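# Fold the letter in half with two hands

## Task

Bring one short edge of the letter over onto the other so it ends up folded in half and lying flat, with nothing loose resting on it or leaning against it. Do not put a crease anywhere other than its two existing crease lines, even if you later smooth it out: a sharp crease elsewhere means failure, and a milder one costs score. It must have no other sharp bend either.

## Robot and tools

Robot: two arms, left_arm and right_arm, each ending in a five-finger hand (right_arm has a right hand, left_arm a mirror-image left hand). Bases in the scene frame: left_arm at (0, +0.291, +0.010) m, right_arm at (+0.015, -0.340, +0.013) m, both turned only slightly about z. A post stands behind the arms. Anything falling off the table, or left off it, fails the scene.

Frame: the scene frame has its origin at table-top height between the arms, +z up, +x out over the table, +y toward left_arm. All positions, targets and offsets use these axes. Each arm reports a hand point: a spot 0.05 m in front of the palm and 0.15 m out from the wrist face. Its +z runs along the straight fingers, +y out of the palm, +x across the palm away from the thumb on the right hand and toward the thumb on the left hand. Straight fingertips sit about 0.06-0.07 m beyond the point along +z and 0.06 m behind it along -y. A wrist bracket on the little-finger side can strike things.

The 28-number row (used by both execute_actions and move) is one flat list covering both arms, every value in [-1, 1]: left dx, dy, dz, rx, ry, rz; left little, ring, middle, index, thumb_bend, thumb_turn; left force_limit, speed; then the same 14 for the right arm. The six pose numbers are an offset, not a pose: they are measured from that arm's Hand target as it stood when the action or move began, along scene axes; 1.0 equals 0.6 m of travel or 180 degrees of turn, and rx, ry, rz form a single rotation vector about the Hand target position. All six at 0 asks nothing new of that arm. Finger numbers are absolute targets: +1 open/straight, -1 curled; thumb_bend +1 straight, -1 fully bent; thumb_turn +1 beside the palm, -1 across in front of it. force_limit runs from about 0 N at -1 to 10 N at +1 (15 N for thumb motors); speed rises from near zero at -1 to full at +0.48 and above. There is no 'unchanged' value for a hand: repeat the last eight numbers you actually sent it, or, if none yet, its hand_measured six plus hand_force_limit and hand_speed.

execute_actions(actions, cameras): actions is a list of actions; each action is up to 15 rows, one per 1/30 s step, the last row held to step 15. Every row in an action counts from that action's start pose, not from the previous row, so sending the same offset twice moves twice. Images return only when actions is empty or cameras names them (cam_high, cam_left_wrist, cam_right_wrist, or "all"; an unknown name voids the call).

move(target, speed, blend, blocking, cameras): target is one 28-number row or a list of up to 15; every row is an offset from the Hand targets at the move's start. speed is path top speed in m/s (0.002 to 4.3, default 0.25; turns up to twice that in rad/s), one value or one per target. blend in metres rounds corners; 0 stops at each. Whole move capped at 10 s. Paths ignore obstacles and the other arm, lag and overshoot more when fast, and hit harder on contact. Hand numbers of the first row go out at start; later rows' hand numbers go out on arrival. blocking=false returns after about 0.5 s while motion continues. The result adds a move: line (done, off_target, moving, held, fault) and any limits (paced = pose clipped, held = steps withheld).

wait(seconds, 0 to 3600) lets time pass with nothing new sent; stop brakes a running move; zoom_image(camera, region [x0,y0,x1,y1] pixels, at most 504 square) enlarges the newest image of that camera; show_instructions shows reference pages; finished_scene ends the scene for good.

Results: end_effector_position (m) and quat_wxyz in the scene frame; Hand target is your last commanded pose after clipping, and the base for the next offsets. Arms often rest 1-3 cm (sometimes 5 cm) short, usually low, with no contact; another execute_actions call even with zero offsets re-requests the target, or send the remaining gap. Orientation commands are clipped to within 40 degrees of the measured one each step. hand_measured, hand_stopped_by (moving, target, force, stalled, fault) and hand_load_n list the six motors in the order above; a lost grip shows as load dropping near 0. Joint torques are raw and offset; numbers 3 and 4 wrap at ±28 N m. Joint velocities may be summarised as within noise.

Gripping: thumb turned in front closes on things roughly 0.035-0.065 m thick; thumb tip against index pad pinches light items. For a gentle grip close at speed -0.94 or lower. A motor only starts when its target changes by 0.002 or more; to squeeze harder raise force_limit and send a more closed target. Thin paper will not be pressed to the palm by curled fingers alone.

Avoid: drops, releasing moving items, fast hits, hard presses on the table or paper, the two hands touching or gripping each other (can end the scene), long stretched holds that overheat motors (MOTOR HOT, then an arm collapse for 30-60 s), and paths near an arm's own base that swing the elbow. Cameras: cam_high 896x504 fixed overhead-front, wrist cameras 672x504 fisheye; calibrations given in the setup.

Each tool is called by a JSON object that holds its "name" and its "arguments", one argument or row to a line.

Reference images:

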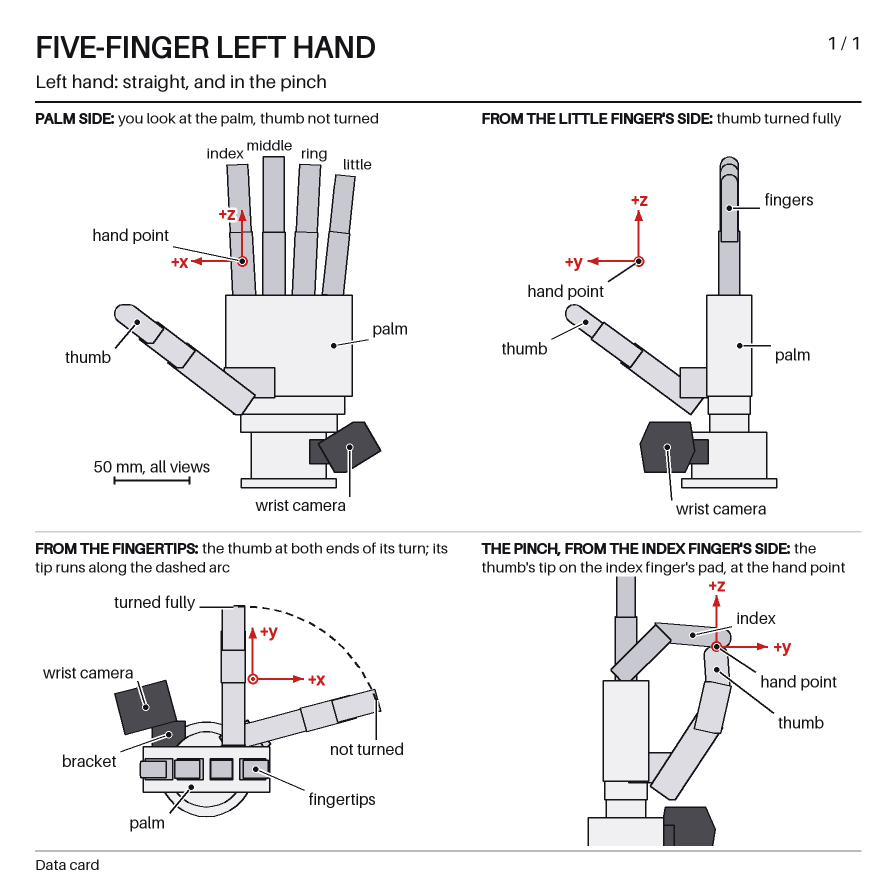

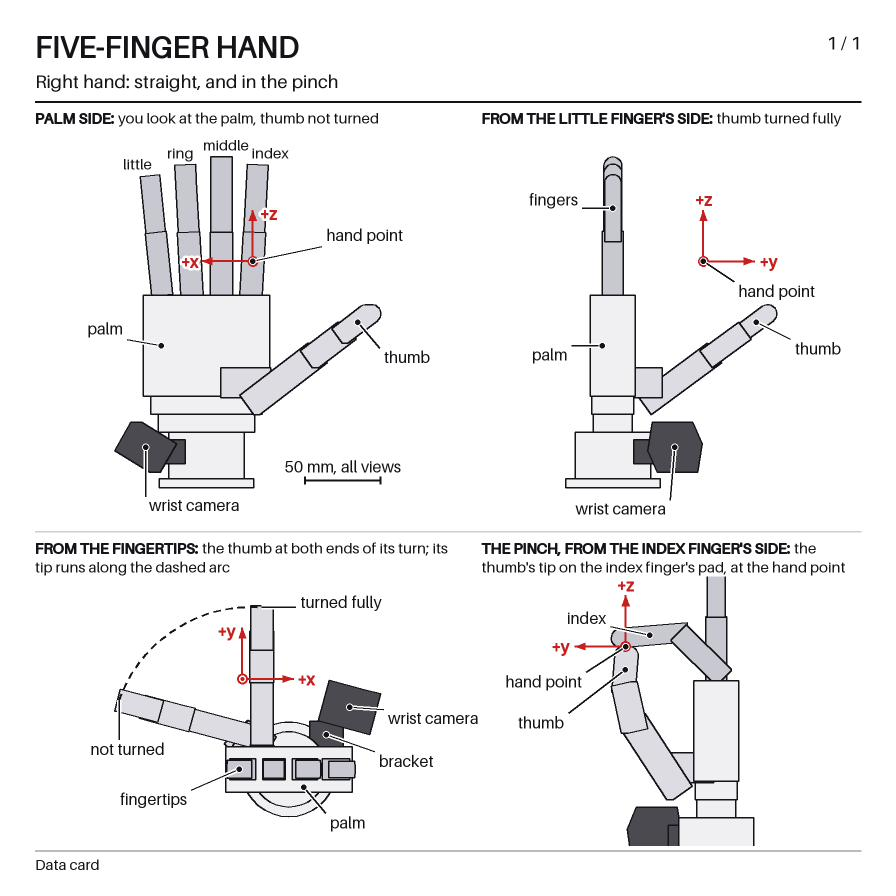

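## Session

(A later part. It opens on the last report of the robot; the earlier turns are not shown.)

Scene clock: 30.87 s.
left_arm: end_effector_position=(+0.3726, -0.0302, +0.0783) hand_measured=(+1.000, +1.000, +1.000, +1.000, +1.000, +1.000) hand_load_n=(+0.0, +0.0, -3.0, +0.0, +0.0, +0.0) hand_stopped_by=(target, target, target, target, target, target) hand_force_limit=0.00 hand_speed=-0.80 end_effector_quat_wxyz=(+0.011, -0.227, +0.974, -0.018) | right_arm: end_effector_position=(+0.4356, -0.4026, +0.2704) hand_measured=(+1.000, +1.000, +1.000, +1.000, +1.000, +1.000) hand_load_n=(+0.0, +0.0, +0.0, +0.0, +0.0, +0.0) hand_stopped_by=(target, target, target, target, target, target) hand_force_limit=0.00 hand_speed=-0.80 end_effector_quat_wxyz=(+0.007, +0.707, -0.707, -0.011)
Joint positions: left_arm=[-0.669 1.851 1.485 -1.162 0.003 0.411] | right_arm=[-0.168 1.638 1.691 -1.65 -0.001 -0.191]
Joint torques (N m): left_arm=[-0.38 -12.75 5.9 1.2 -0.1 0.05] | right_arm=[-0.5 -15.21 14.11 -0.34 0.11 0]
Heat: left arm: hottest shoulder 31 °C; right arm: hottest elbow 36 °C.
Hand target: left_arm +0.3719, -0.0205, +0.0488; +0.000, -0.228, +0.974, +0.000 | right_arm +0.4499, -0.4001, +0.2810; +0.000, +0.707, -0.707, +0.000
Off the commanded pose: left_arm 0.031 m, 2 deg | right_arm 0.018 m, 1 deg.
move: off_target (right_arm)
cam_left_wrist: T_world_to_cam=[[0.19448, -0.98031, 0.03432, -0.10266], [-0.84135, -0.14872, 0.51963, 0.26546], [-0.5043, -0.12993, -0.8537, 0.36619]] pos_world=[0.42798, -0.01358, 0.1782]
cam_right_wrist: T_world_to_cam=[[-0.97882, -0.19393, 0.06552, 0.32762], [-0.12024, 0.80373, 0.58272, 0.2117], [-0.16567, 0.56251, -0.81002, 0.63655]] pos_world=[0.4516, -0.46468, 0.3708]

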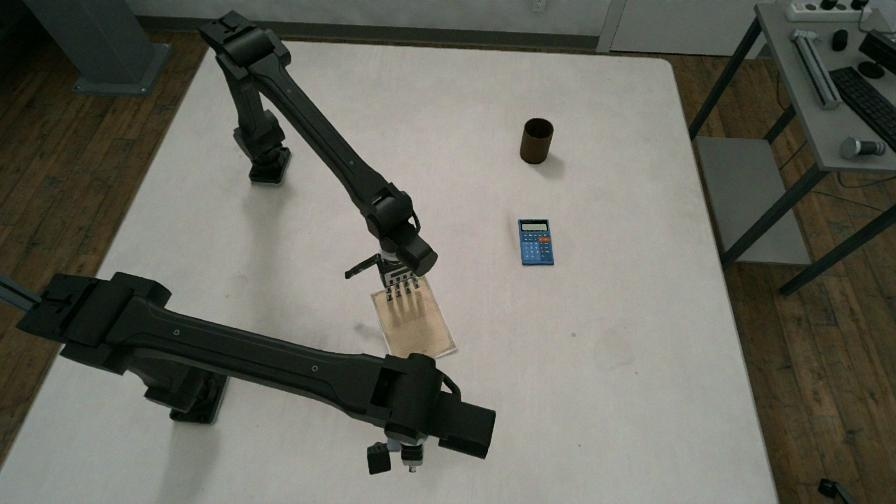

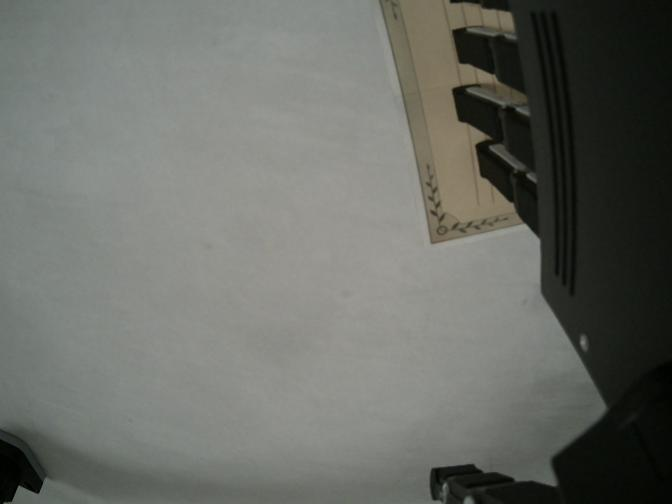

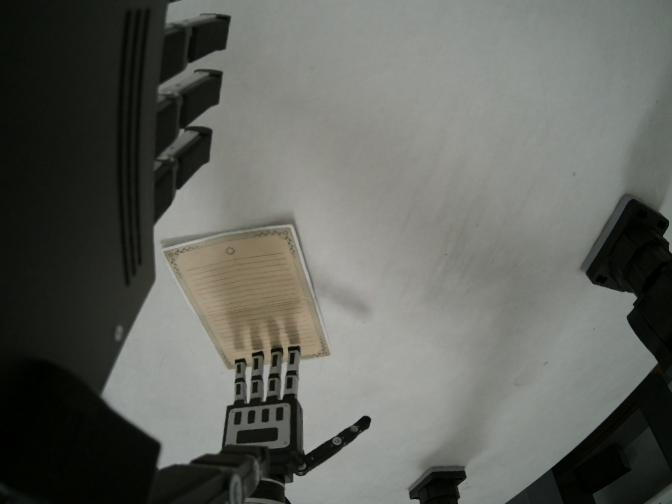

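{"name": "move", "arguments": {
  "target": [0,0,0,0,0,0,1,1,1,1,1,1,0,-0.8,0.1835,0.217,-0.218,0,0,-0.353,0.1,0.1,0.1,0.1,1,1,0,-0.5],
  "cameras": ["all"]
}}

{"name": "zoom_image", "arguments": {
  "camera": "cam_high",
  "region": [340, 240, 520, 420]
}}

Scene clock: 34.30 s.
left_arm: end_effector_position=(+0.3726, -0.0302, +0.0783) hand_measured=(+1.000, +1.000, +1.000, +1.000, +1.000, +1.000) hand_load_n=(+0.5, +0.0, -3.0, +0.0, +0.0, +0.0) hand_stopped_by=(target, target, target, target, target, target) hand_force_limit=0.00 hand_speed=-0.80 end_effector_quat_wxyz=(+0.011, -0.227, +0.974, -0.018) | right_arm: end_effector_position=(+0.5604, -0.2763, +0.1631) hand_measured=(+0.100, +0.100, +0.100, +0.100, +1.000, +1.000) hand_load_n=(+0.0, +0.0, +0.0, +0.0, +0.0, +0.0) hand_stopped_by=(target, target, target, target, target, target) hand_force_limit=0.00 hand_speed=-0.50 end_effector_quat_wxyz=(+0.007, -0.229, +0.973, -0.001)
Joint positions: left_arm=[-0.669 1.851 1.485 -1.162 0.003 0.411] | right_arm=[0.017 1.774 1.592 -1.373 -0.001 1.103]
Joint torques (N m): left_arm=[-0.38 -12.75 5.9 1.2 -0.1 0.05] | right_arm=[-0.67 -16.73 8.59 0.72 -0.04 0.05]
Heat: left arm: hottest shoulder 31 °C; right arm: hottest elbow 36 °C.
Hand target: left_arm +0.3719, -0.0205, +0.0488; +0.000, -0.228, +0.974, +0.000 | right_arm +0.5601, -0.2700, +0.1502; -0.001, -0.229, +0.974, +0.000
Off the commanded pose: left_arm 0.031 m, 2 deg | right_arm 0.014 m, 1 deg.
move: off_target (right_arm)
cam_left_wrist: T_world_to_cam=[[0.19448, -0.98031, 0.03432, -0.10266], [-0.84135, -0.14872, 0.51963, 0.26546], [-0.5043, -0.12993, -0.8537, 0.36619]] pos_world=[0.42798, -0.01358, 0.1782]
cam_right_wrist: T_world_to_cam=[[-0.6098, 0.79183, 0.03386, 0.55212], [0.65447, 0.479, 0.585, -0.33656], [0.447, 0.37889, -0.81033, 0.1052]] pos_world=[0.50992, -0.31583, 0.26344]

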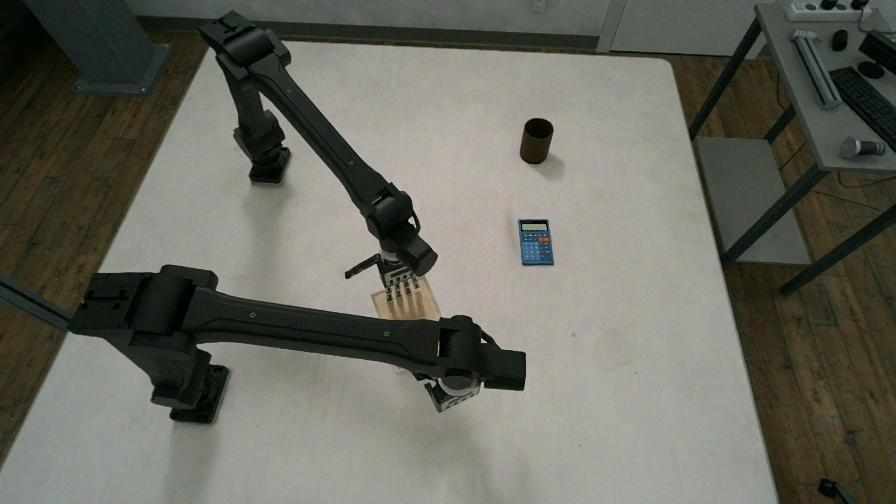

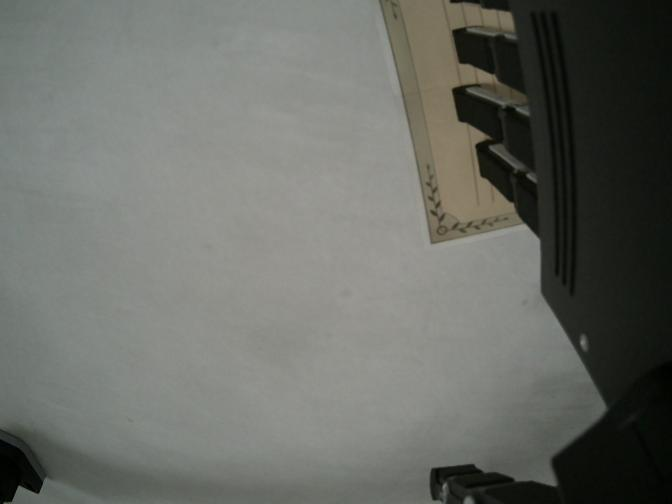

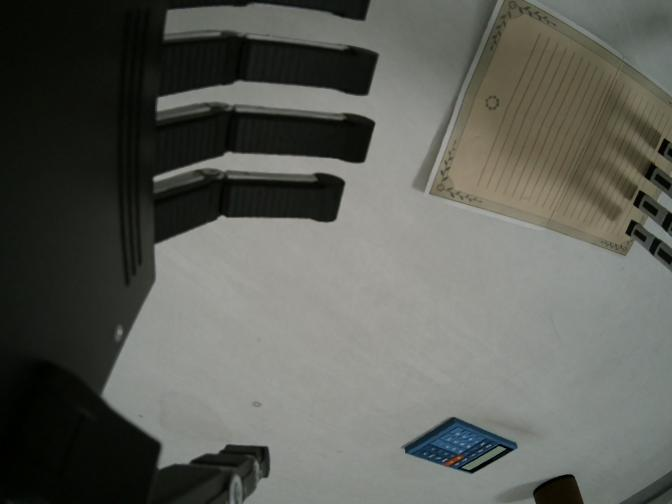

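Scaled by 2.800 from the camera's image (finer frame: 1280x720).

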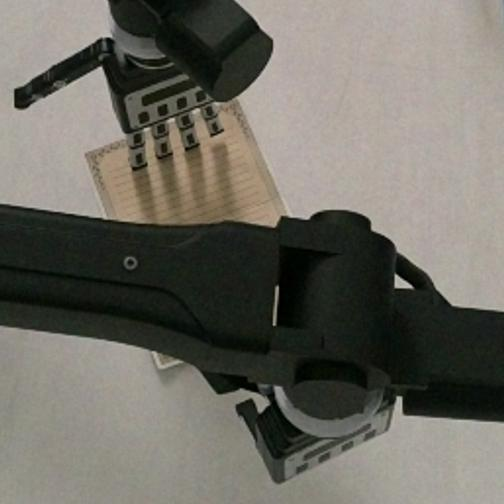

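{"name": "move", "arguments": {
  "target": [0,0,0,0,0,0,1,1,1,1,1,1,0,-0.8,-0.037,0.081,-0.16,0,0,0,0.1,0.1,0.1,0.1,1,1,0,-0.5],
  "speed": 0.12,
  "cameras": ["all"]
}}

Scene clock: 37.20 s.
left_arm: end_effector_position=(+0.3726, -0.0302, +0.0783) hand_measured=(+1.000, +1.000, +1.000, +1.000, +1.000, +1.000) hand_load_n=(+0.0, +0.0, -3.0, +0.0, +0.0, +0.0) hand_stopped_by=(target, target, target, target, target, target) hand_force_limit=0.00 hand_speed=-0.80 end_effector_quat_wxyz=(+0.011, -0.227, +0.974, -0.018) | right_arm: end_effector_position=(+0.5404, -0.2274, +0.0649) hand_measured=(+0.100, +0.100, +0.100, +0.100, +1.000, +1.000) hand_load_n=(+0.0, +0.0, +0.0, +0.0, +0.0, +0.0) hand_stopped_by=(target, target, target, target, target, target) hand_force_limit=0.00 hand_speed=-0.50 end_effector_quat_wxyz=(+0.006, -0.229, +0.974, -0.001)
Joint positions: left_arm=[-0.669 1.851 1.485 -1.162 0.003 0.411] | right_arm=[0.11 1.81 1.372 -1.121 0 1.196]
Joint torques (N m): left_arm=[-0.38 -12.75 5.9 1.2 -0.1 0.05] | right_arm=[-0.97 -16.91 7.88 0.25 -0.03 -0.01]
Heat: left arm: hottest shoulder 31 °C; right arm: hottest elbow 36 °C.
Hand target: left_arm +0.3719, -0.0205, +0.0488; +0.000, -0.228, +0.974, +0.000 | right_arm +0.5378, -0.2214, +0.0541; -0.001, -0.228, +0.974, +0.000
Off the commanded pose: left_arm 0.031 m, 2 deg | right_arm 0.013 m, 1 deg.
move: off_target (right_arm)
cam_left_wrist: T_world_to_cam=[[0.19448, -0.98031, 0.03432, -0.10266], [-0.84135, -0.14872, 0.51963, 0.26546], [-0.5043, -0.12993, -0.8537, 0.36619]] pos_world=[0.42798, -0.01358, 0.1782]
cam_right_wrist: T_world_to_cam=[[-0.6097, 0.79179, 0.03647, 0.50428], [0.65668, 0.47883, 0.58266, -0.29058], [0.44388, 0.3792, -0.8119, 0.0179]] pos_world=[0.49033, -0.26693, 0.16545]

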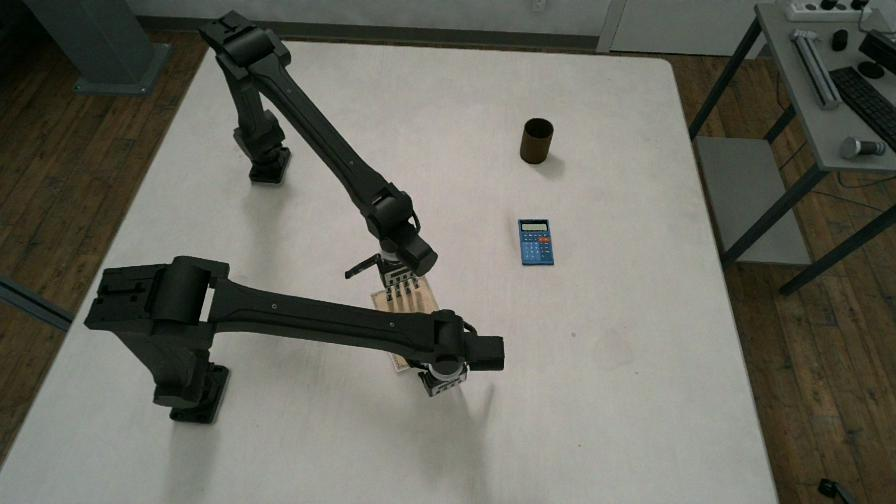

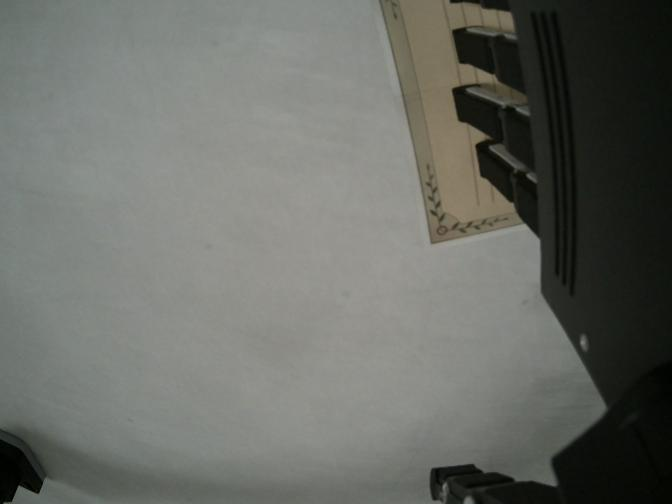

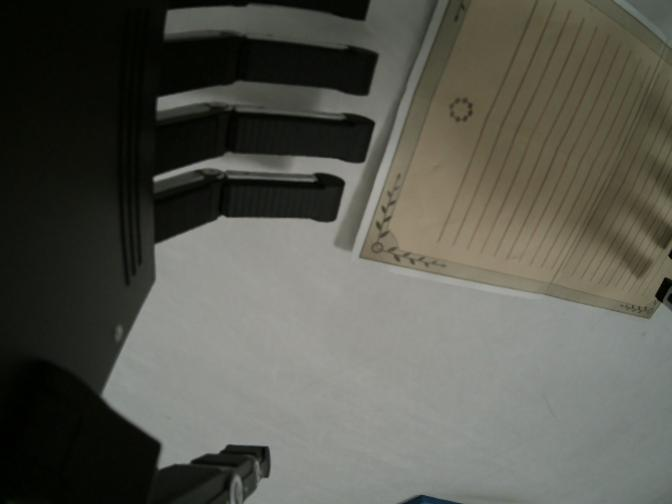

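{"name": "move", "arguments": {
  "target": [0,0,0,0,0,0,1,1,1,1,1,1,0,-0.8,0,0,-0.033,0,0,0,0.1,0.1,0.1,0.1,1,1,0,-0.5],
  "speed": 0.06,
  "cameras": ["cam_right_wrist","cam_high"]
}}

{"name": "zoom_image", "arguments": {
  "camera": "cam_high",
  "region": [360, 270, 520, 430]
}}

Scene clock: 38.57 s.
left_arm: end_effector_position=(+0.3726, -0.0302, +0.0783) hand_measured=(+1.000, +1.000, +1.000, +1.000, +1.000, +1.000) hand_load_n=(+0.0, +0.0, -3.0, +0.0, +0.0, +0.0) hand_stopped_by=(target, target, target, target, target, target) hand_force_limit=0.00 hand_speed=-0.80 end_effector_quat_wxyz=(+0.011, -0.227, +0.974, -0.018) | right_arm: end_effector_position=(+0.5414, -0.2273, +0.0464) hand_measured=(+0.100, +0.100, +0.100, +0.100, +1.000, +1.000) hand_load_n=(+0.0, +0.0, +0.0, +0.0, +0.0, +0.0) hand_stopped_by=(target, target, target, target, target, target) hand_force_limit=0.00 hand_speed=-0.50 end_effector_quat_wxyz=(+0.007, -0.228, +0.974, -0.001)
Joint positions: left_arm=[-0.669 1.851 1.485 -1.162 0.003 0.411] | right_arm=[0.11 1.832 1.35 -1.075 0 1.197]
Joint torques (N m): left_arm=[-0.38 -12.75 5.9 1.2 -0.1 0.05] | right_arm=[-0.15 -16.85 7.38 0.51 -0.04 0.09]
Heat: left arm: hottest shoulder 31 °C; right arm: hottest elbow 36 °C.
Hand target: left_arm +0.3719, -0.0205, +0.0488; +0.000, -0.228, +0.974, +0.000 | right_arm +0.5379, -0.2214, +0.0344; -0.001, -0.228, +0.974, +0.000
Off the commanded pose: left_arm 0.031 m, 2 deg | right_arm 0.014 m, 1 deg.
move: off_target (right_arm)
cam_right_wrist: T_world_to_cam=[[-0.6091, 0.79231, 0.03531, 0.50531], [0.65583, 0.47814, 0.58417, -0.28017], [0.44596, 0.37898, -0.81086, 0.00114]] pos_world=[0.49103, -0.26683, 0.14675]
Images, in order (width x height): cam_high 896x504, cam_right_wrist 672x504.

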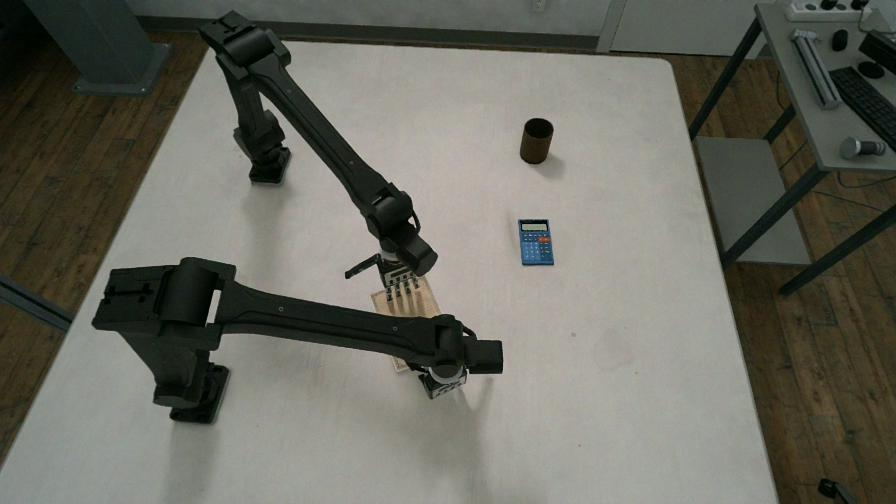

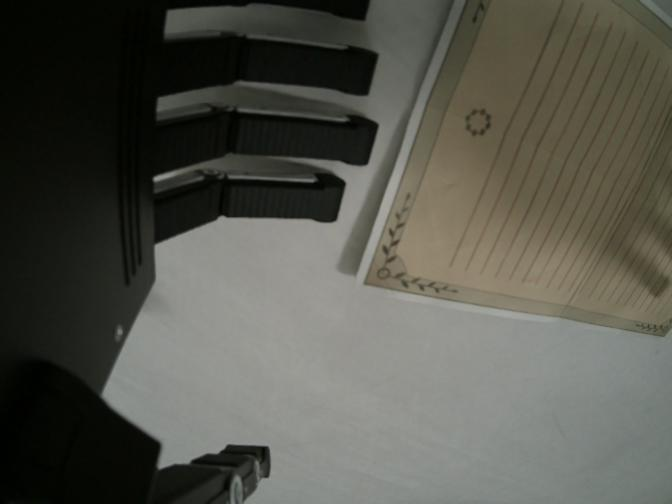

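Scaled by 3.150 from the camera's image (finer frame: 1280x720).

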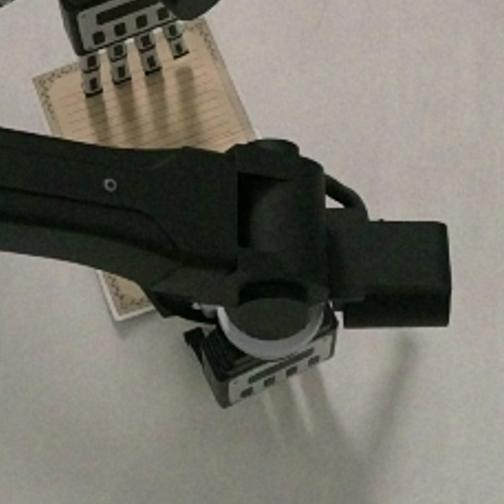

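{"name": "move", "arguments": {
  "target": [0,0,0,0,0,0,1,1,1,1,1,1,0,-0.8,0,0,-0.02,0,0,0,0.1,0.1,0.1,0.1,1,1,0,-0.5],
  "speed": 0.04,
  "cameras": ["cam_right_wrist"]
}}

{"name": "zoom_image", "arguments": {
  "camera": "cam_right_wrist",
  "region": [150, 0, 504, 300]
}}

Scene clock: 39.37 s.
left_arm: end_effector_position=(+0.3726, -0.0302, +0.0783) hand_measured=(+1.000, +1.000, +1.000, +1.000, +1.000, +1.000) hand_load_n=(+0.0, +0.0, -3.0, +0.0, +0.0, +0.0) hand_stopped_by=(target, target, target, target, target, target) hand_force_limit=0.00 hand_speed=-0.80 end_effector_quat_wxyz=(+0.011, -0.227, +0.974, -0.018) | right_arm: end_effector_position=(+0.5433, -0.2274, +0.0450) hand_measured=(+0.100, +0.100, +0.100, +0.100, +1.000, +1.000) hand_load_n=(+0.0, +0.0, -4.0, +0.0, +0.0, +0.0) hand_stopped_by=(target, target, target, target, target, target) hand_force_limit=0.00 hand_speed=-0.50 end_effector_quat_wxyz=(+0.012, -0.228, +0.974, -0.002)
Joint positions: left_arm=[-0.669 1.851 1.485 -1.162 0.003 0.411] | right_arm=[0.11 1.832 1.346 -1.061 0.001 1.197]
Joint torques (N m): left_arm=[-0.44 -12.75 5.91 1.2 -0.1 0.05] | right_arm=[0.03 -15.62 6.91 1.26 -0.04 0.02]
Heat: left arm: hottest shoulder 31 °C; right arm: hottest elbow 36 °C.
Hand target: left_arm +0.3719, -0.0205, +0.0488; +0.000, -0.228, +0.974, +0.000 | right_arm +0.5378, -0.2215, +0.0224; -0.001, -0.228, +0.974, +0.000
Off the commanded pose: left_arm 0.031 m, 2 deg | right_arm 0.024 m, 1 deg.
move: off_target (right_arm)
cam_right_wrist: T_world_to_cam=[[-0.60947, 0.79228, 0.02896, 0.5071], [0.64989, 0.47835, 0.59062, -0.2776], [0.45408, 0.37878, -0.80643, -0.00539]] pos_world=[0.49192, -0.26693, 0.14493]

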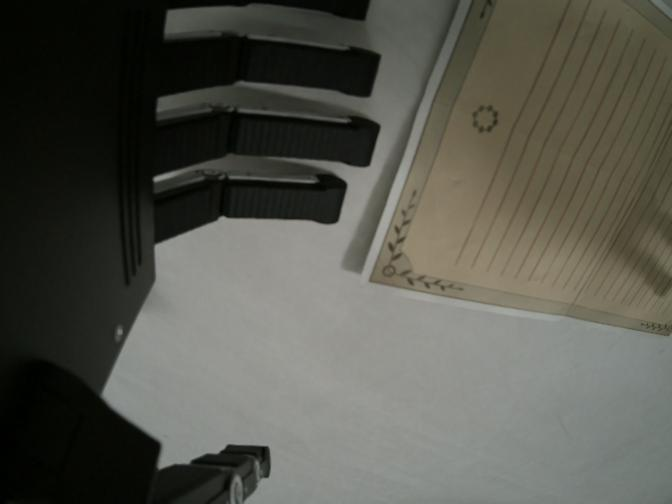

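Scaled by 1.424 from the camera's image (finer frame: 960x720).

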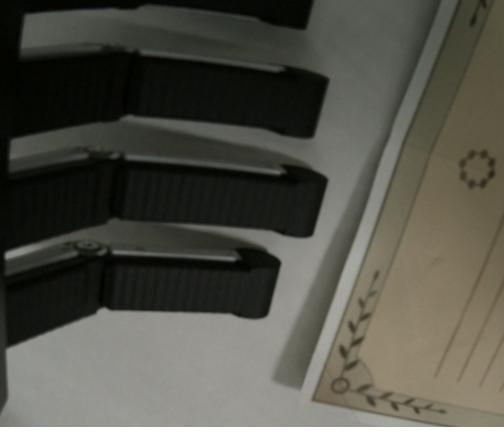

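{"name": "move", "arguments": {
  "target": [0,0,0,0,0,0,1,1,1,1,1,1,0,-0.8,-0.011,0.0225,0.017,0,0,0,0.1,0.1,0.1,0.1,1,1,0,-0.5],
  "speed": 0.04,
  "cameras": ["cam_right_wrist"]
}}

{"name": "zoom_image", "arguments": {
  "camera": "cam_right_wrist",
  "region": [150, 0, 504, 300]
}}

Scene clock: 41.27 s.
left_arm: end_effector_position=(+0.3726, -0.0302, +0.0783) hand_measured=(+1.000, +1.000, +1.000, +1.000, +1.000, +1.000) hand_load_n=(+0.0, +0.0, -3.0, +0.0, +0.0, +0.0) hand_stopped_by=(target, target, target, target, target, target) hand_force_limit=0.00 hand_speed=-0.80 end_effector_quat_wxyz=(+0.011, -0.227, +0.974, -0.018) | right_arm: end_effector_position=(+0.5431, -0.2266, +0.0452) hand_measured=(+0.100, +0.100, +0.100, +0.100, +1.000, +1.000) hand_load_n=(+0.0, +0.0, -2.5, +0.0, +0.0, +0.0) hand_stopped_by=(target, target, target, target, target, target) hand_force_limit=0.00 hand_speed=-0.50 end_effector_quat_wxyz=(+0.012, -0.223, +0.975, -0.007)
Joint positions: left_arm=[-0.669 1.851 1.485 -1.162 0.003 0.411] | right_arm=[0.115 1.829 1.343 -1.061 0.01 1.212]
Joint torques (N m): left_arm=[-0.38 -12.75 5.91 1.2 -0.1 0.05] | right_arm=[1.73 -17.32 6.27 0.44 -0.46 0.21]
Heat: left arm: hottest shoulder 31 °C; right arm: hottest elbow 36 °C.
Hand target: left_arm +0.3719, -0.0205, +0.0488; +0.000, -0.228, +0.974, +0.000 | right_arm +0.5313, -0.2079, +0.0326; +0.000, -0.229, +0.974, +0.000
Off the commanded pose: left_arm 0.031 m, 2 deg | right_arm 0.025 m, 2 deg.
move: off_target (right_arm)
cam_right_wrist: T_world_to_cam=[[-0.60169, 0.79846, 0.02086, 0.50389], [0.65342, 0.47704, 0.58776, -0.28011], [0.45935, 0.36729, -0.80876, -0.01089]] pos_world=[0.49122, -0.26471, 0.14532]

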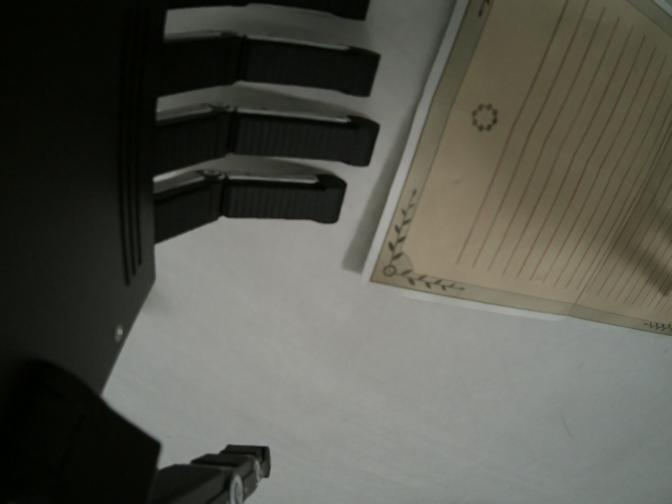

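Scaled by 1.424 from the camera's image (finer frame: 960x720).

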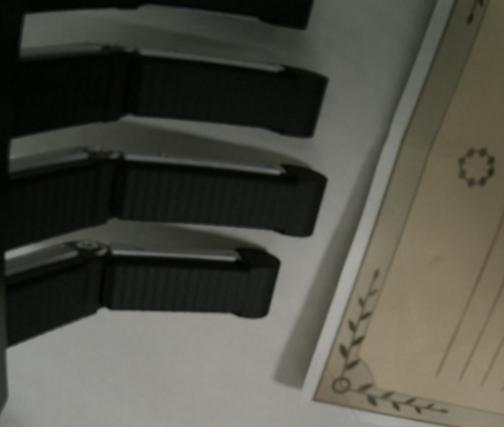

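{"name": "move", "arguments": {
  "target": [0,0,0,0,0,0,1,1,1,1,1,1,0,-0.8,0.009,-0.018,0.008,0,0,0,0.1,0.1,0.1,0.1,1,1,0,-0.5],
  "speed": 0.04,
  "cameras": []
}}

{"name": "move", "arguments": {
  "target": [0,0,0,0,0,0,1,1,1,1,1,1,0,-0.8,-0.009,0.018,0,0,0,0,0.1,0.1,0.1,0.1,1,1,0,-0.5],
  "speed": 0.04,
  "cameras": ["cam_right_wrist"]
}}

Scene clock: 42.13 s.
left_arm: end_effector_position=(+0.3726, -0.0302, +0.0783) hand_measured=(+1.000, +1.000, +1.000, +1.000, +1.000, +1.000) hand_load_n=(+0.0, +0.0, -3.0, +0.0, +0.0, +0.0) hand_stopped_by=(target, target, target, target, target, target) hand_force_limit=0.00 hand_speed=-0.80 end_effector_quat_wxyz=(+0.011, -0.227, +0.974, -0.018) | right_arm: end_effector_position=(+0.5431, -0.2266, +0.0452) hand_measured=(+0.100, +0.100, +0.100, +0.100, +1.000, +1.000) hand_load_n=(+0.0, +0.0, -2.5, +0.0, +0.0, +0.0) hand_stopped_by=(target, target, target, target, target, target) hand_force_limit=0.00 hand_speed=-0.50 end_effector_quat_wxyz=(+0.011, -0.223, +0.975, -0.006)
Joint positions: left_arm=[-0.669 1.851 1.485 -1.162 0.003 0.411] | right_arm=[0.115 1.829 1.343 -1.061 0.01 1.212]
Joint torques (N m): left_arm=[-0.38 -12.75 5.91 1.2 -0.1 0.05] | right_arm=[-0.21 -16.91 8.06 -0.02 -0.49 -0.04]
Heat: left arm: hottest shoulder 31 °C; right arm: hottest elbow 36 °C.
Hand target: left_arm +0.3719, -0.0205, +0.0488; +0.000, -0.228, +0.974, +0.000 | right_arm +0.5367, -0.2187, +0.0374; +0.000, -0.229, +0.974, +0.000
Off the commanded pose: left_arm 0.031 m, 2 deg | right_arm 0.013 m, 2 deg.
move: off_target (right_arm)

Scene clock: 42.67 s.
left_arm: end_effector_position=(+0.3726, -0.0302, +0.0783) hand_measured=(+1.000, +1.000, +1.000, +1.000, +1.000, +1.000) hand_load_n=(+0.0, +0.0, -3.0, +0.0, +0.0, +0.0) hand_stopped_by=(target, target, target, target, target, target) hand_force_limit=0.00 hand_speed=-0.80 end_effector_quat_wxyz=(+0.011, -0.227, +0.974, -0.018) | right_arm: end_effector_position=(+0.5432, -0.2266, +0.0456) hand_measured=(+0.100, +0.100, +0.100, +0.100, +1.000, +1.000) hand_load_n=(+0.0, +0.0, -2.0, +0.0, +0.0, +0.0) hand_stopped_by=(target, target, target, target, target, target) hand_force_limit=0.00 hand_speed=-0.50 end_effector_quat_wxyz=(+0.012, -0.223, +0.975, -0.007)
Joint positions: left_arm=[-0.669 1.851 1.485 -1.162 0.003 0.411] | right_arm=[0.115 1.828 1.343 -1.061 0.01 1.213]
Joint torques (N m): left_arm=[-0.38 -12.75 5.91 1.2 -0.1 0.05] | right_arm=[1.08 -18.08 7.1 0.28 -0.45 0.19]
Heat: left arm: hottest shoulder 31 °C; right arm: hottest elbow 36 °C.
Hand target: left_arm +0.3719, -0.0205, +0.0488; +0.000, -0.228, +0.974, +0.000 | right_arm +0.5314, -0.2080, +0.0375; +0.000, -0.228, +0.974, +0.000
Off the commanded pose: left_arm 0.031 m, 2 deg | right_arm 0.024 m, 2 deg.
move: off_target (right_arm)
cam_right_wrist: T_world_to_cam=[[-0.60083, 0.79911, 0.02071, 0.50359], [0.65372, 0.47627, 0.58807, -0.28068], [0.46007, 0.36687, -0.80855, -0.01102]] pos_world=[0.49112, -0.26471, 0.14572]

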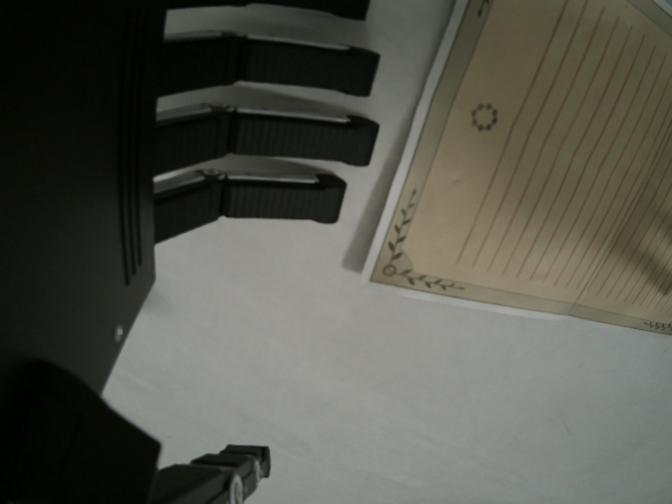

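{"name": "move", "arguments": {
  "target": [0,0,0,0,0,0,1,1,1,1,1,1,0,-0.8,0,0,0.04,0,0,0,0.1,0.1,0.1,0.1,1,1,0,-0.5],
  "speed": 0.06,
  "cameras": ["cam_right_wrist"]
}}

Scene clock: 44.03 s.
left_arm: end_effector_position=(+0.3726, -0.0302, +0.0783) hand_measured=(+1.000, +1.000, +1.000, +1.000, +1.000, +1.000) hand_load_n=(+0.0, +0.0, -3.0, +0.0, -0.5, +0.0) hand_stopped_by=(target, target, target, target, target, target) hand_force_limit=0.00 hand_speed=-0.80 end_effector_quat_wxyz=(+0.011, -0.227, +0.974, -0.018) | right_arm: end_effector_position=(+0.5292, -0.2158, +0.0499) hand_measured=(+0.100, +0.100, +0.100, +0.100, +1.000, +1.000) hand_load_n=(+0.5, +0.0, +0.0, +0.0, +0.0, +0.0) hand_stopped_by=(target, target, target, target, target, target) hand_force_limit=0.00 hand_speed=-0.50 end_effector_quat_wxyz=(-0.008, -0.227, +0.974, -0.001)
Joint positions: left_arm=[-0.669 1.851 1.485 -1.162 0.003 0.411] | right_arm=[0.135 1.82 1.343 -1.11 0.003 1.226]
Joint torques (N m): left_arm=[-0.38 -12.75 5.9 1.2 -0.1 0.05] | right_arm=[0.15 -19.49 9.37 -0.24 -0.25 0.02]
Heat: left arm: hottest shoulder 31 °C; right arm: hottest waist 35 °C.
Hand target: left_arm +0.3719, -0.0205, +0.0488; +0.000, -0.228, +0.974, +0.000 | right_arm +0.5313, -0.2080, +0.0614; -0.001, -0.229, +0.974, +0.000
Off the commanded pose: left_arm 0.031 m, 2 deg | right_arm 0.014 m, 1 deg.
move: off_target (right_arm)
cam_right_wrist: T_world_to_cam=[[-0.60523, 0.79461, 0.04779, 0.48643], [0.67397, 0.47954, 0.56197, -0.28791], [0.42362, 0.37233, -0.82578, 0.01628]] pos_world=[0.48155, -0.25452, 0.152]

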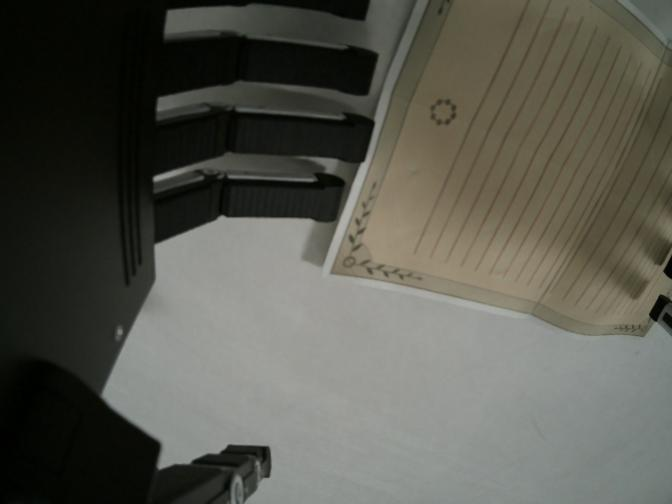

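{"name": "zoom_image", "arguments": {
  "camera": "cam_right_wrist",
  "region": [280, 0, 450, 300]
}}

Scaled by 1.680 from the camera's image (finer frame: 960x720).

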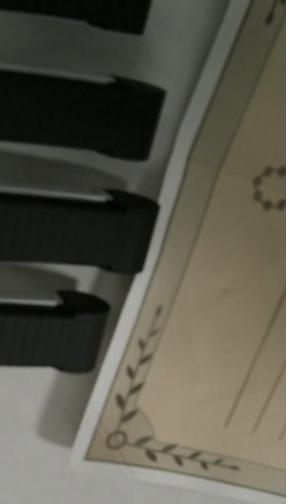

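{"name": "move", "arguments": {
  "target": [0,0,0,0,0,0,1,1,1,1,1,1,0,-0.8,0.012,-0.035,0,0,0,0,0.1,0.1,0.1,0.1,1,1,0,-0.5],
  "speed": 0.06,
  "cameras": ["cam_right_wrist"]
}}

{"name": "move", "arguments": {
  "target": [0,0,0,0,0,0,1,1,1,1,1,1,0,-0.8,0,0,-0.04,0,0,0,0.1,0.1,0.1,0.1,1,1,0,-0.5],
  "speed": 0.04,
  "cameras": ["cam_right_wrist"]
}}

Scene clock: 46.97 s.
left_arm: end_effector_position=(+0.3726, -0.0302, +0.0783) hand_measured=(+1.000, +1.000, +1.000, +1.000, +1.000, +1.000) hand_load_n=(+0.0, +0.0, -3.0, +0.0, -0.5, +0.0) hand_stopped_by=(target, target, target, target, target, target) hand_force_limit=0.00 hand_speed=-0.80 end_effector_quat_wxyz=(+0.011, -0.227, +0.974, -0.018) | right_arm: end_effector_position=(+0.5281, -0.2241, +0.0499) hand_measured=(+0.100, +0.100, +0.100, +0.100, +1.000, +1.000) hand_load_n=(+0.0, +0.0, +0.0, +0.0, +0.0, +0.0) hand_stopped_by=(target, target, target, target, target, target) hand_force_limit=0.00 hand_speed=-0.50 end_effector_quat_wxyz=(-0.011, -0.228, +0.974, +0.000)
Joint positions: left_arm=[-0.669 1.851 1.485 -1.162 0.003 0.411] | right_arm=[0.119 1.82 1.343 -1.116 0.003 1.207]
Joint torques (N m): left_arm=[-0.38 -12.75 5.91 1.2 -0.1 0.04] | right_arm=[-1.49 -18.84 10.66 -0.24 -0.14 -0.19]
Heat: left arm: hottest shoulder 32 °C; right arm: hottest waist 35 °C.
Hand target: left_arm +0.3719, -0.0205, +0.0488; +0.000, -0.228, +0.974, +0.000 | right_arm +0.5385, -0.2290, +0.0614; -0.001, -0.228, +0.974, +0.000
Off the commanded pose: left_arm 0.031 m, 2 deg | right_arm 0.016 m, 1 deg.
move: off_target (right_arm)
cam_right_wrist: T_world_to_cam=[[-0.60762, 0.79255, 0.05156, 0.49303], [0.6758, 0.48182, 0.55781, -0.28346], [0.41725, 0.37378, -0.82837, 0.02368]] pos_world=[0.48126, -0.26303, 0.15231]

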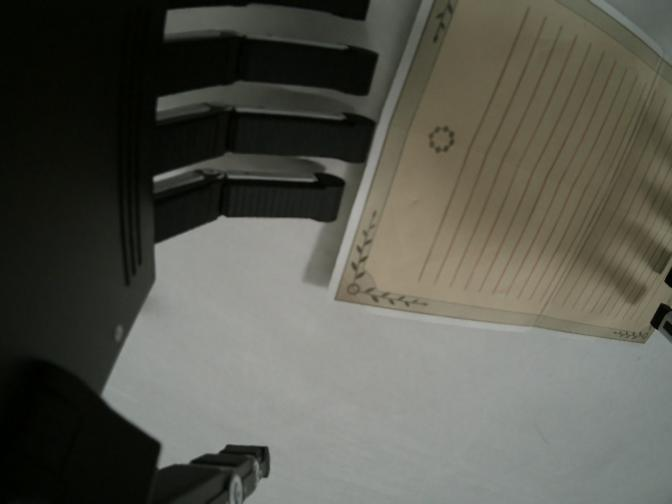

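Scene clock: 48.03 s.
left_arm: end_effector_position=(+0.3726, -0.0302, +0.0783) hand_measured=(+1.000, +1.000, +1.000, +1.000, +1.000, +1.000) hand_load_n=(+0.0, +0.0, -3.0, +0.0, +0.0, +0.0) hand_stopped_by=(target, target, target, target, target, target) hand_force_limit=0.00 hand_speed=-0.80 end_effector_quat_wxyz=(+0.011, -0.227, +0.974, -0.018) | right_arm: end_effector_position=(+0.5369, -0.2232, +0.0474) hand_measured=(+0.100, +0.100, +0.100, +0.100, +1.000, +1.000) hand_load_n=(+0.5, +0.0, +0.0, +0.0, +0.0, +0.0) hand_stopped_by=(target, target, target, target, target, target) hand_force_limit=0.00 hand_speed=-0.50 end_effector_quat_wxyz=(+0.004, -0.229, +0.973, -0.002)
Joint positions: left_arm=[-0.669 1.851 1.485 -1.162 0.003 0.411] | right_arm=[0.119 1.825 1.343 -1.081 0.002 1.206]
Joint torques (N m): left_arm=[-0.44 -12.75 5.9 1.2 -0.1 0.05] | right_arm=[-2.08 -16.97 8.53 0.49 -0.18 -0.08]
Heat: left arm: hottest shoulder 32 °C; right arm: hottest waist 35 °C.
Hand target: left_arm +0.3719, -0.0205, +0.0488; +0.000, -0.228, +0.974, +0.000 | right_arm +0.5386, -0.2289, +0.0375; +0.000, -0.229, +0.974, +0.000
Off the commanded pose: left_arm 0.031 m, 2 deg | right_arm 0.012 m, 1 deg.
move: off_target (right_arm)
cam_right_wrist: T_world_to_cam=[[-0.60983, 0.79171, 0.03612, 0.49956], [0.65841, 0.48073, 0.57914, -0.28038], [0.44114, 0.37696, -0.81443, 0.00481]] pos_world=[0.48713, -0.26253, 0.14826]

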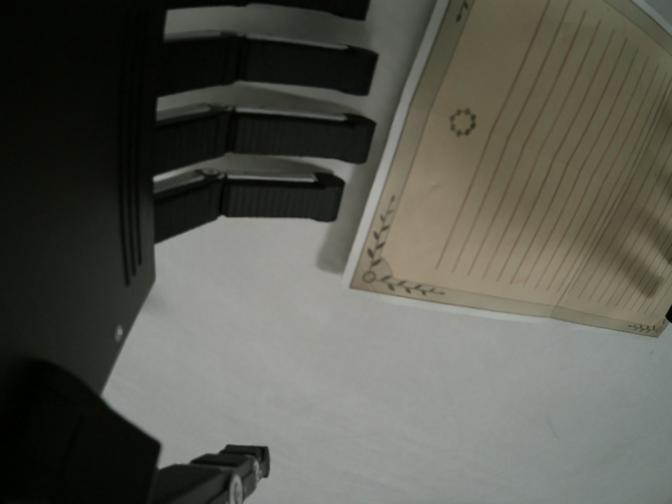

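{"name": "move", "arguments": {
  "target": [0,0,0,0,0,0,1,1,1,1,1,1,0,-0.8,-0.023,0.052,-0.001,0,0,0,0.1,0.1,0.1,0.1,1,1,0,-0.5],
  "speed": 0.04,
  "cameras": ["cam_right_wrist"]
}}

{"name": "zoom_image", "arguments": {
  "camera": "cam_right_wrist",
  "region": [280, 0, 480, 300]
}}

Scene clock: 49.83 s.
left_arm: end_effector_position=(+0.3726, -0.0302, +0.0783) hand_measured=(+1.000, +1.000, +1.000, +1.000, +1.000, +1.000) hand_load_n=(+0.0, +0.0, -3.0, +0.0, +0.0, +0.0) hand_stopped_by=(target, target, target, target, target, target) hand_force_limit=0.00 hand_speed=-0.80 end_effector_quat_wxyz=(+0.011, -0.227, +0.974, -0.018) | right_arm: end_effector_position=(+0.5349, -0.2131, +0.0452) hand_measured=(+0.100, +0.100, +0.100, +0.100, +1.000, +1.000) hand_load_n=(+0.0, +0.0, -1.0, +0.0, +0.0, +0.0) hand_stopped_by=(target, target, target, target, target, target) hand_force_limit=0.00 hand_speed=-0.50 end_effector_quat_wxyz=(+0.006, -0.222, +0.975, -0.005)
Joint positions: left_arm=[-0.669 1.851 1.485 -1.162 0.003 0.411] | right_arm=[0.141 1.82 1.33 -1.068 0.008 1.241]
Joint torques (N m): left_arm=[-0.38 -12.81 5.9 1.2 -0.1 0.04] | right_arm=[0.73 -18.08 6.52 0.5 -0.44 0.16]
Heat: left arm: hottest shoulder 32 °C; right arm: hottest waist 35 °C.
Hand target: left_arm +0.3719, -0.0205, +0.0488; +0.000, -0.228, +0.974, +0.000 | right_arm +0.5247, -0.1979, +0.0367; -0.001, -0.228, +0.974, +0.000
Off the commanded pose: left_arm 0.031 m, 2 deg | right_arm 0.020 m, 1 deg.
move: off_target (right_arm)
cam_right_wrist: T_world_to_cam=[[-0.59928, 0.80003, 0.02855, 0.48688], [0.66153, 0.47482, 0.58044, -0.28564], [0.45082, 0.36674, -0.8138, -0.00732]] pos_world=[0.48403, -0.2512, 0.14594]

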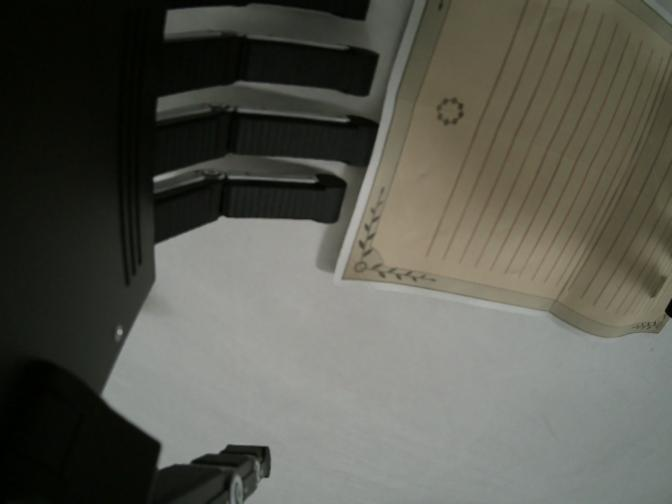

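Scaled by 1.680 from the camera's image (finer frame: 960x720).

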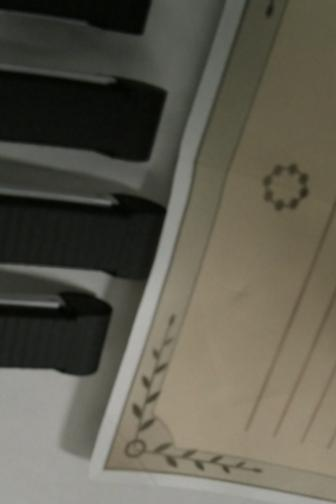

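{"name": "move", "arguments": {
  "target": [
    [0,0,0,0,0,0,1,1,1,1,1,1,0,-0.8,0.02,-0.06,0.01,0,0,0,0.1,0.1,0.1,0.1,1,1,0,-0.5],
    [0,0,0,0,0,0,1,1,1,1,1,1,0,-0.8,0.02,-0.06,0.01,0,0,0,0.18,-0.95,-0.95,0.1,1,1,0,-0.5]
  ],
  "speed": 0.05,
  "cameras": ["cam_right_wrist"]
}}

{"name": "zoom_image", "arguments": {
  "camera": "cam_right_wrist",
  "region": [150, 0, 500, 350]
}}

Scene clock: 54.20 s.
left_arm: end_effector_position=(+0.3726, -0.0302, +0.0783) hand_measured=(+1.000, +1.000, +1.000, +1.000, +1.000, +1.000) hand_load_n=(+0.0, +0.0, -3.0, +0.0, +0.0, +0.0) hand_stopped_by=(target, target, target, target, target, target) hand_force_limit=0.00 hand_speed=-0.80 end_effector_quat_wxyz=(+0.011, -0.227, +0.974, -0.018) | right_arm: end_effector_position=(+0.5353, -0.2270, +0.0459) hand_measured=(+0.180, -0.950, -0.950, +0.100, +1.000, +1.000) hand_load_n=(-0.5, +0.0, +0.0, +0.5, +0.0, +0.0) hand_stopped_by=(target, target, target, target, target, target) hand_force_limit=0.00 hand_speed=-0.50 end_effector_quat_wxyz=(+0.006, -0.229, +0.974, -0.001)
Joint positions: left_arm=[-0.669 1.851 1.485 -1.162 0.003 0.411] | right_arm=[0.112 1.82 1.33 -1.069 0 1.198]
Joint torques (N m): left_arm=[-0.38 -12.75 5.9 1.2 -0.1 0.05] | right_arm=[-1.96 -17.2 9.2 -0.14 -0.07 -0.18]
Heat: left arm: hottest shoulder 32 °C; right arm: hottest waist 35 °C.
Hand target: left_arm +0.3719, -0.0205, +0.0488; +0.000, -0.228, +0.974, +0.000 | right_arm +0.5367, -0.2337, +0.0429; +0.000, -0.229, +0.974, +0.000
Off the commanded pose: left_arm 0.031 m, 2 deg | right_arm 0.008 m, 1 deg.
move: done
cam_right_wrist: T_world_to_cam=[[-0.60966, 0.79188, 0.03523, 0.50161], [0.65607, 0.47916, 0.58307, -0.27583], [0.44484, 0.37859, -0.81166, 0.00393]] pos_world=[0.48503, -0.26653, 0.14635]

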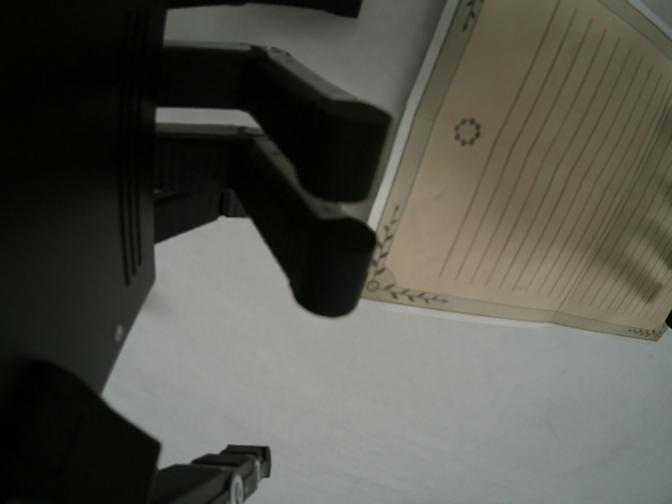

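Scaled by 1.440 from the camera's image (finer frame: 960x720).

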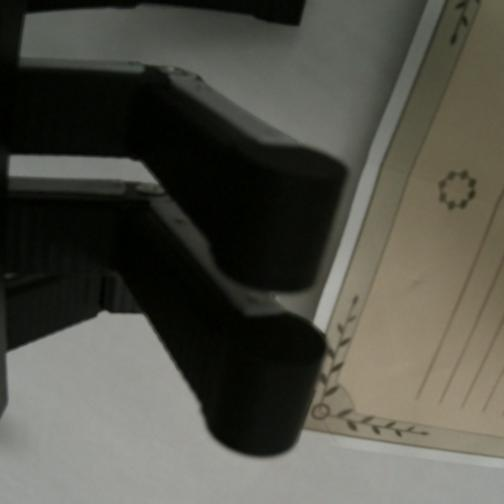

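{"name": "move", "arguments": {
  "target": [0,0,0,0,0,0,1,1,1,1,1,1,0,-0.8,0,0,-0.02,0,0,0,0.18,-0.95,-0.95,0.1,1,1,0,-0.5],
  "speed": 0.04,
  "cameras": []
}}

Scene clock: 55.23 s.
left_arm: end_effector_position=(+0.3726, -0.0302, +0.0783) hand_measured=(+1.000, +1.000, +1.000, +1.000, +1.000, +1.000) hand_load_n=(+0.0, +0.0, -3.0, +0.0, +0.0, +0.0) hand_stopped_by=(target, target, target, target, target, target) hand_force_limit=0.00 hand_speed=-0.80 end_effector_quat_wxyz=(+0.011, -0.227, +0.974, -0.018) | right_arm: end_effector_position=(+0.5355, -0.2270, +0.0455) hand_measured=(+0.180, -0.950, -0.950, +0.100, +1.000, +1.000) hand_load_n=(-2.0, -0.5, +0.0, +0.0, +0.0, +0.0) hand_stopped_by=(target, target, target, target, target, target) hand_force_limit=0.00 hand_speed=-0.50 end_effector_quat_wxyz=(+0.006, -0.229, +0.973, -0.001)
Joint positions: left_arm=[-0.669 1.851 1.485 -1.162 0.003 0.411] | right_arm=[0.112 1.821 1.33 -1.068 0 1.198]
Joint torques (N m): left_arm=[-0.38 -12.75 5.9 1.2 -0.1 0.05] | right_arm=[-1.85 -16.67 8.23 0.68 -0.12 -0.25]
Heat: left arm: hottest shoulder 32 °C; right arm: hottest waist 35 °C.
Hand target: left_arm +0.3719, -0.0205, +0.0488; +0.000, -0.228, +0.974, +0.000 | right_arm +0.5367, -0.2337, +0.0309; +0.000, -0.228, +0.974, +0.000
Off the commanded pose: left_arm 0.031 m, 2 deg | right_arm 0.016 m, 1 deg.
move: off_target (right_arm)


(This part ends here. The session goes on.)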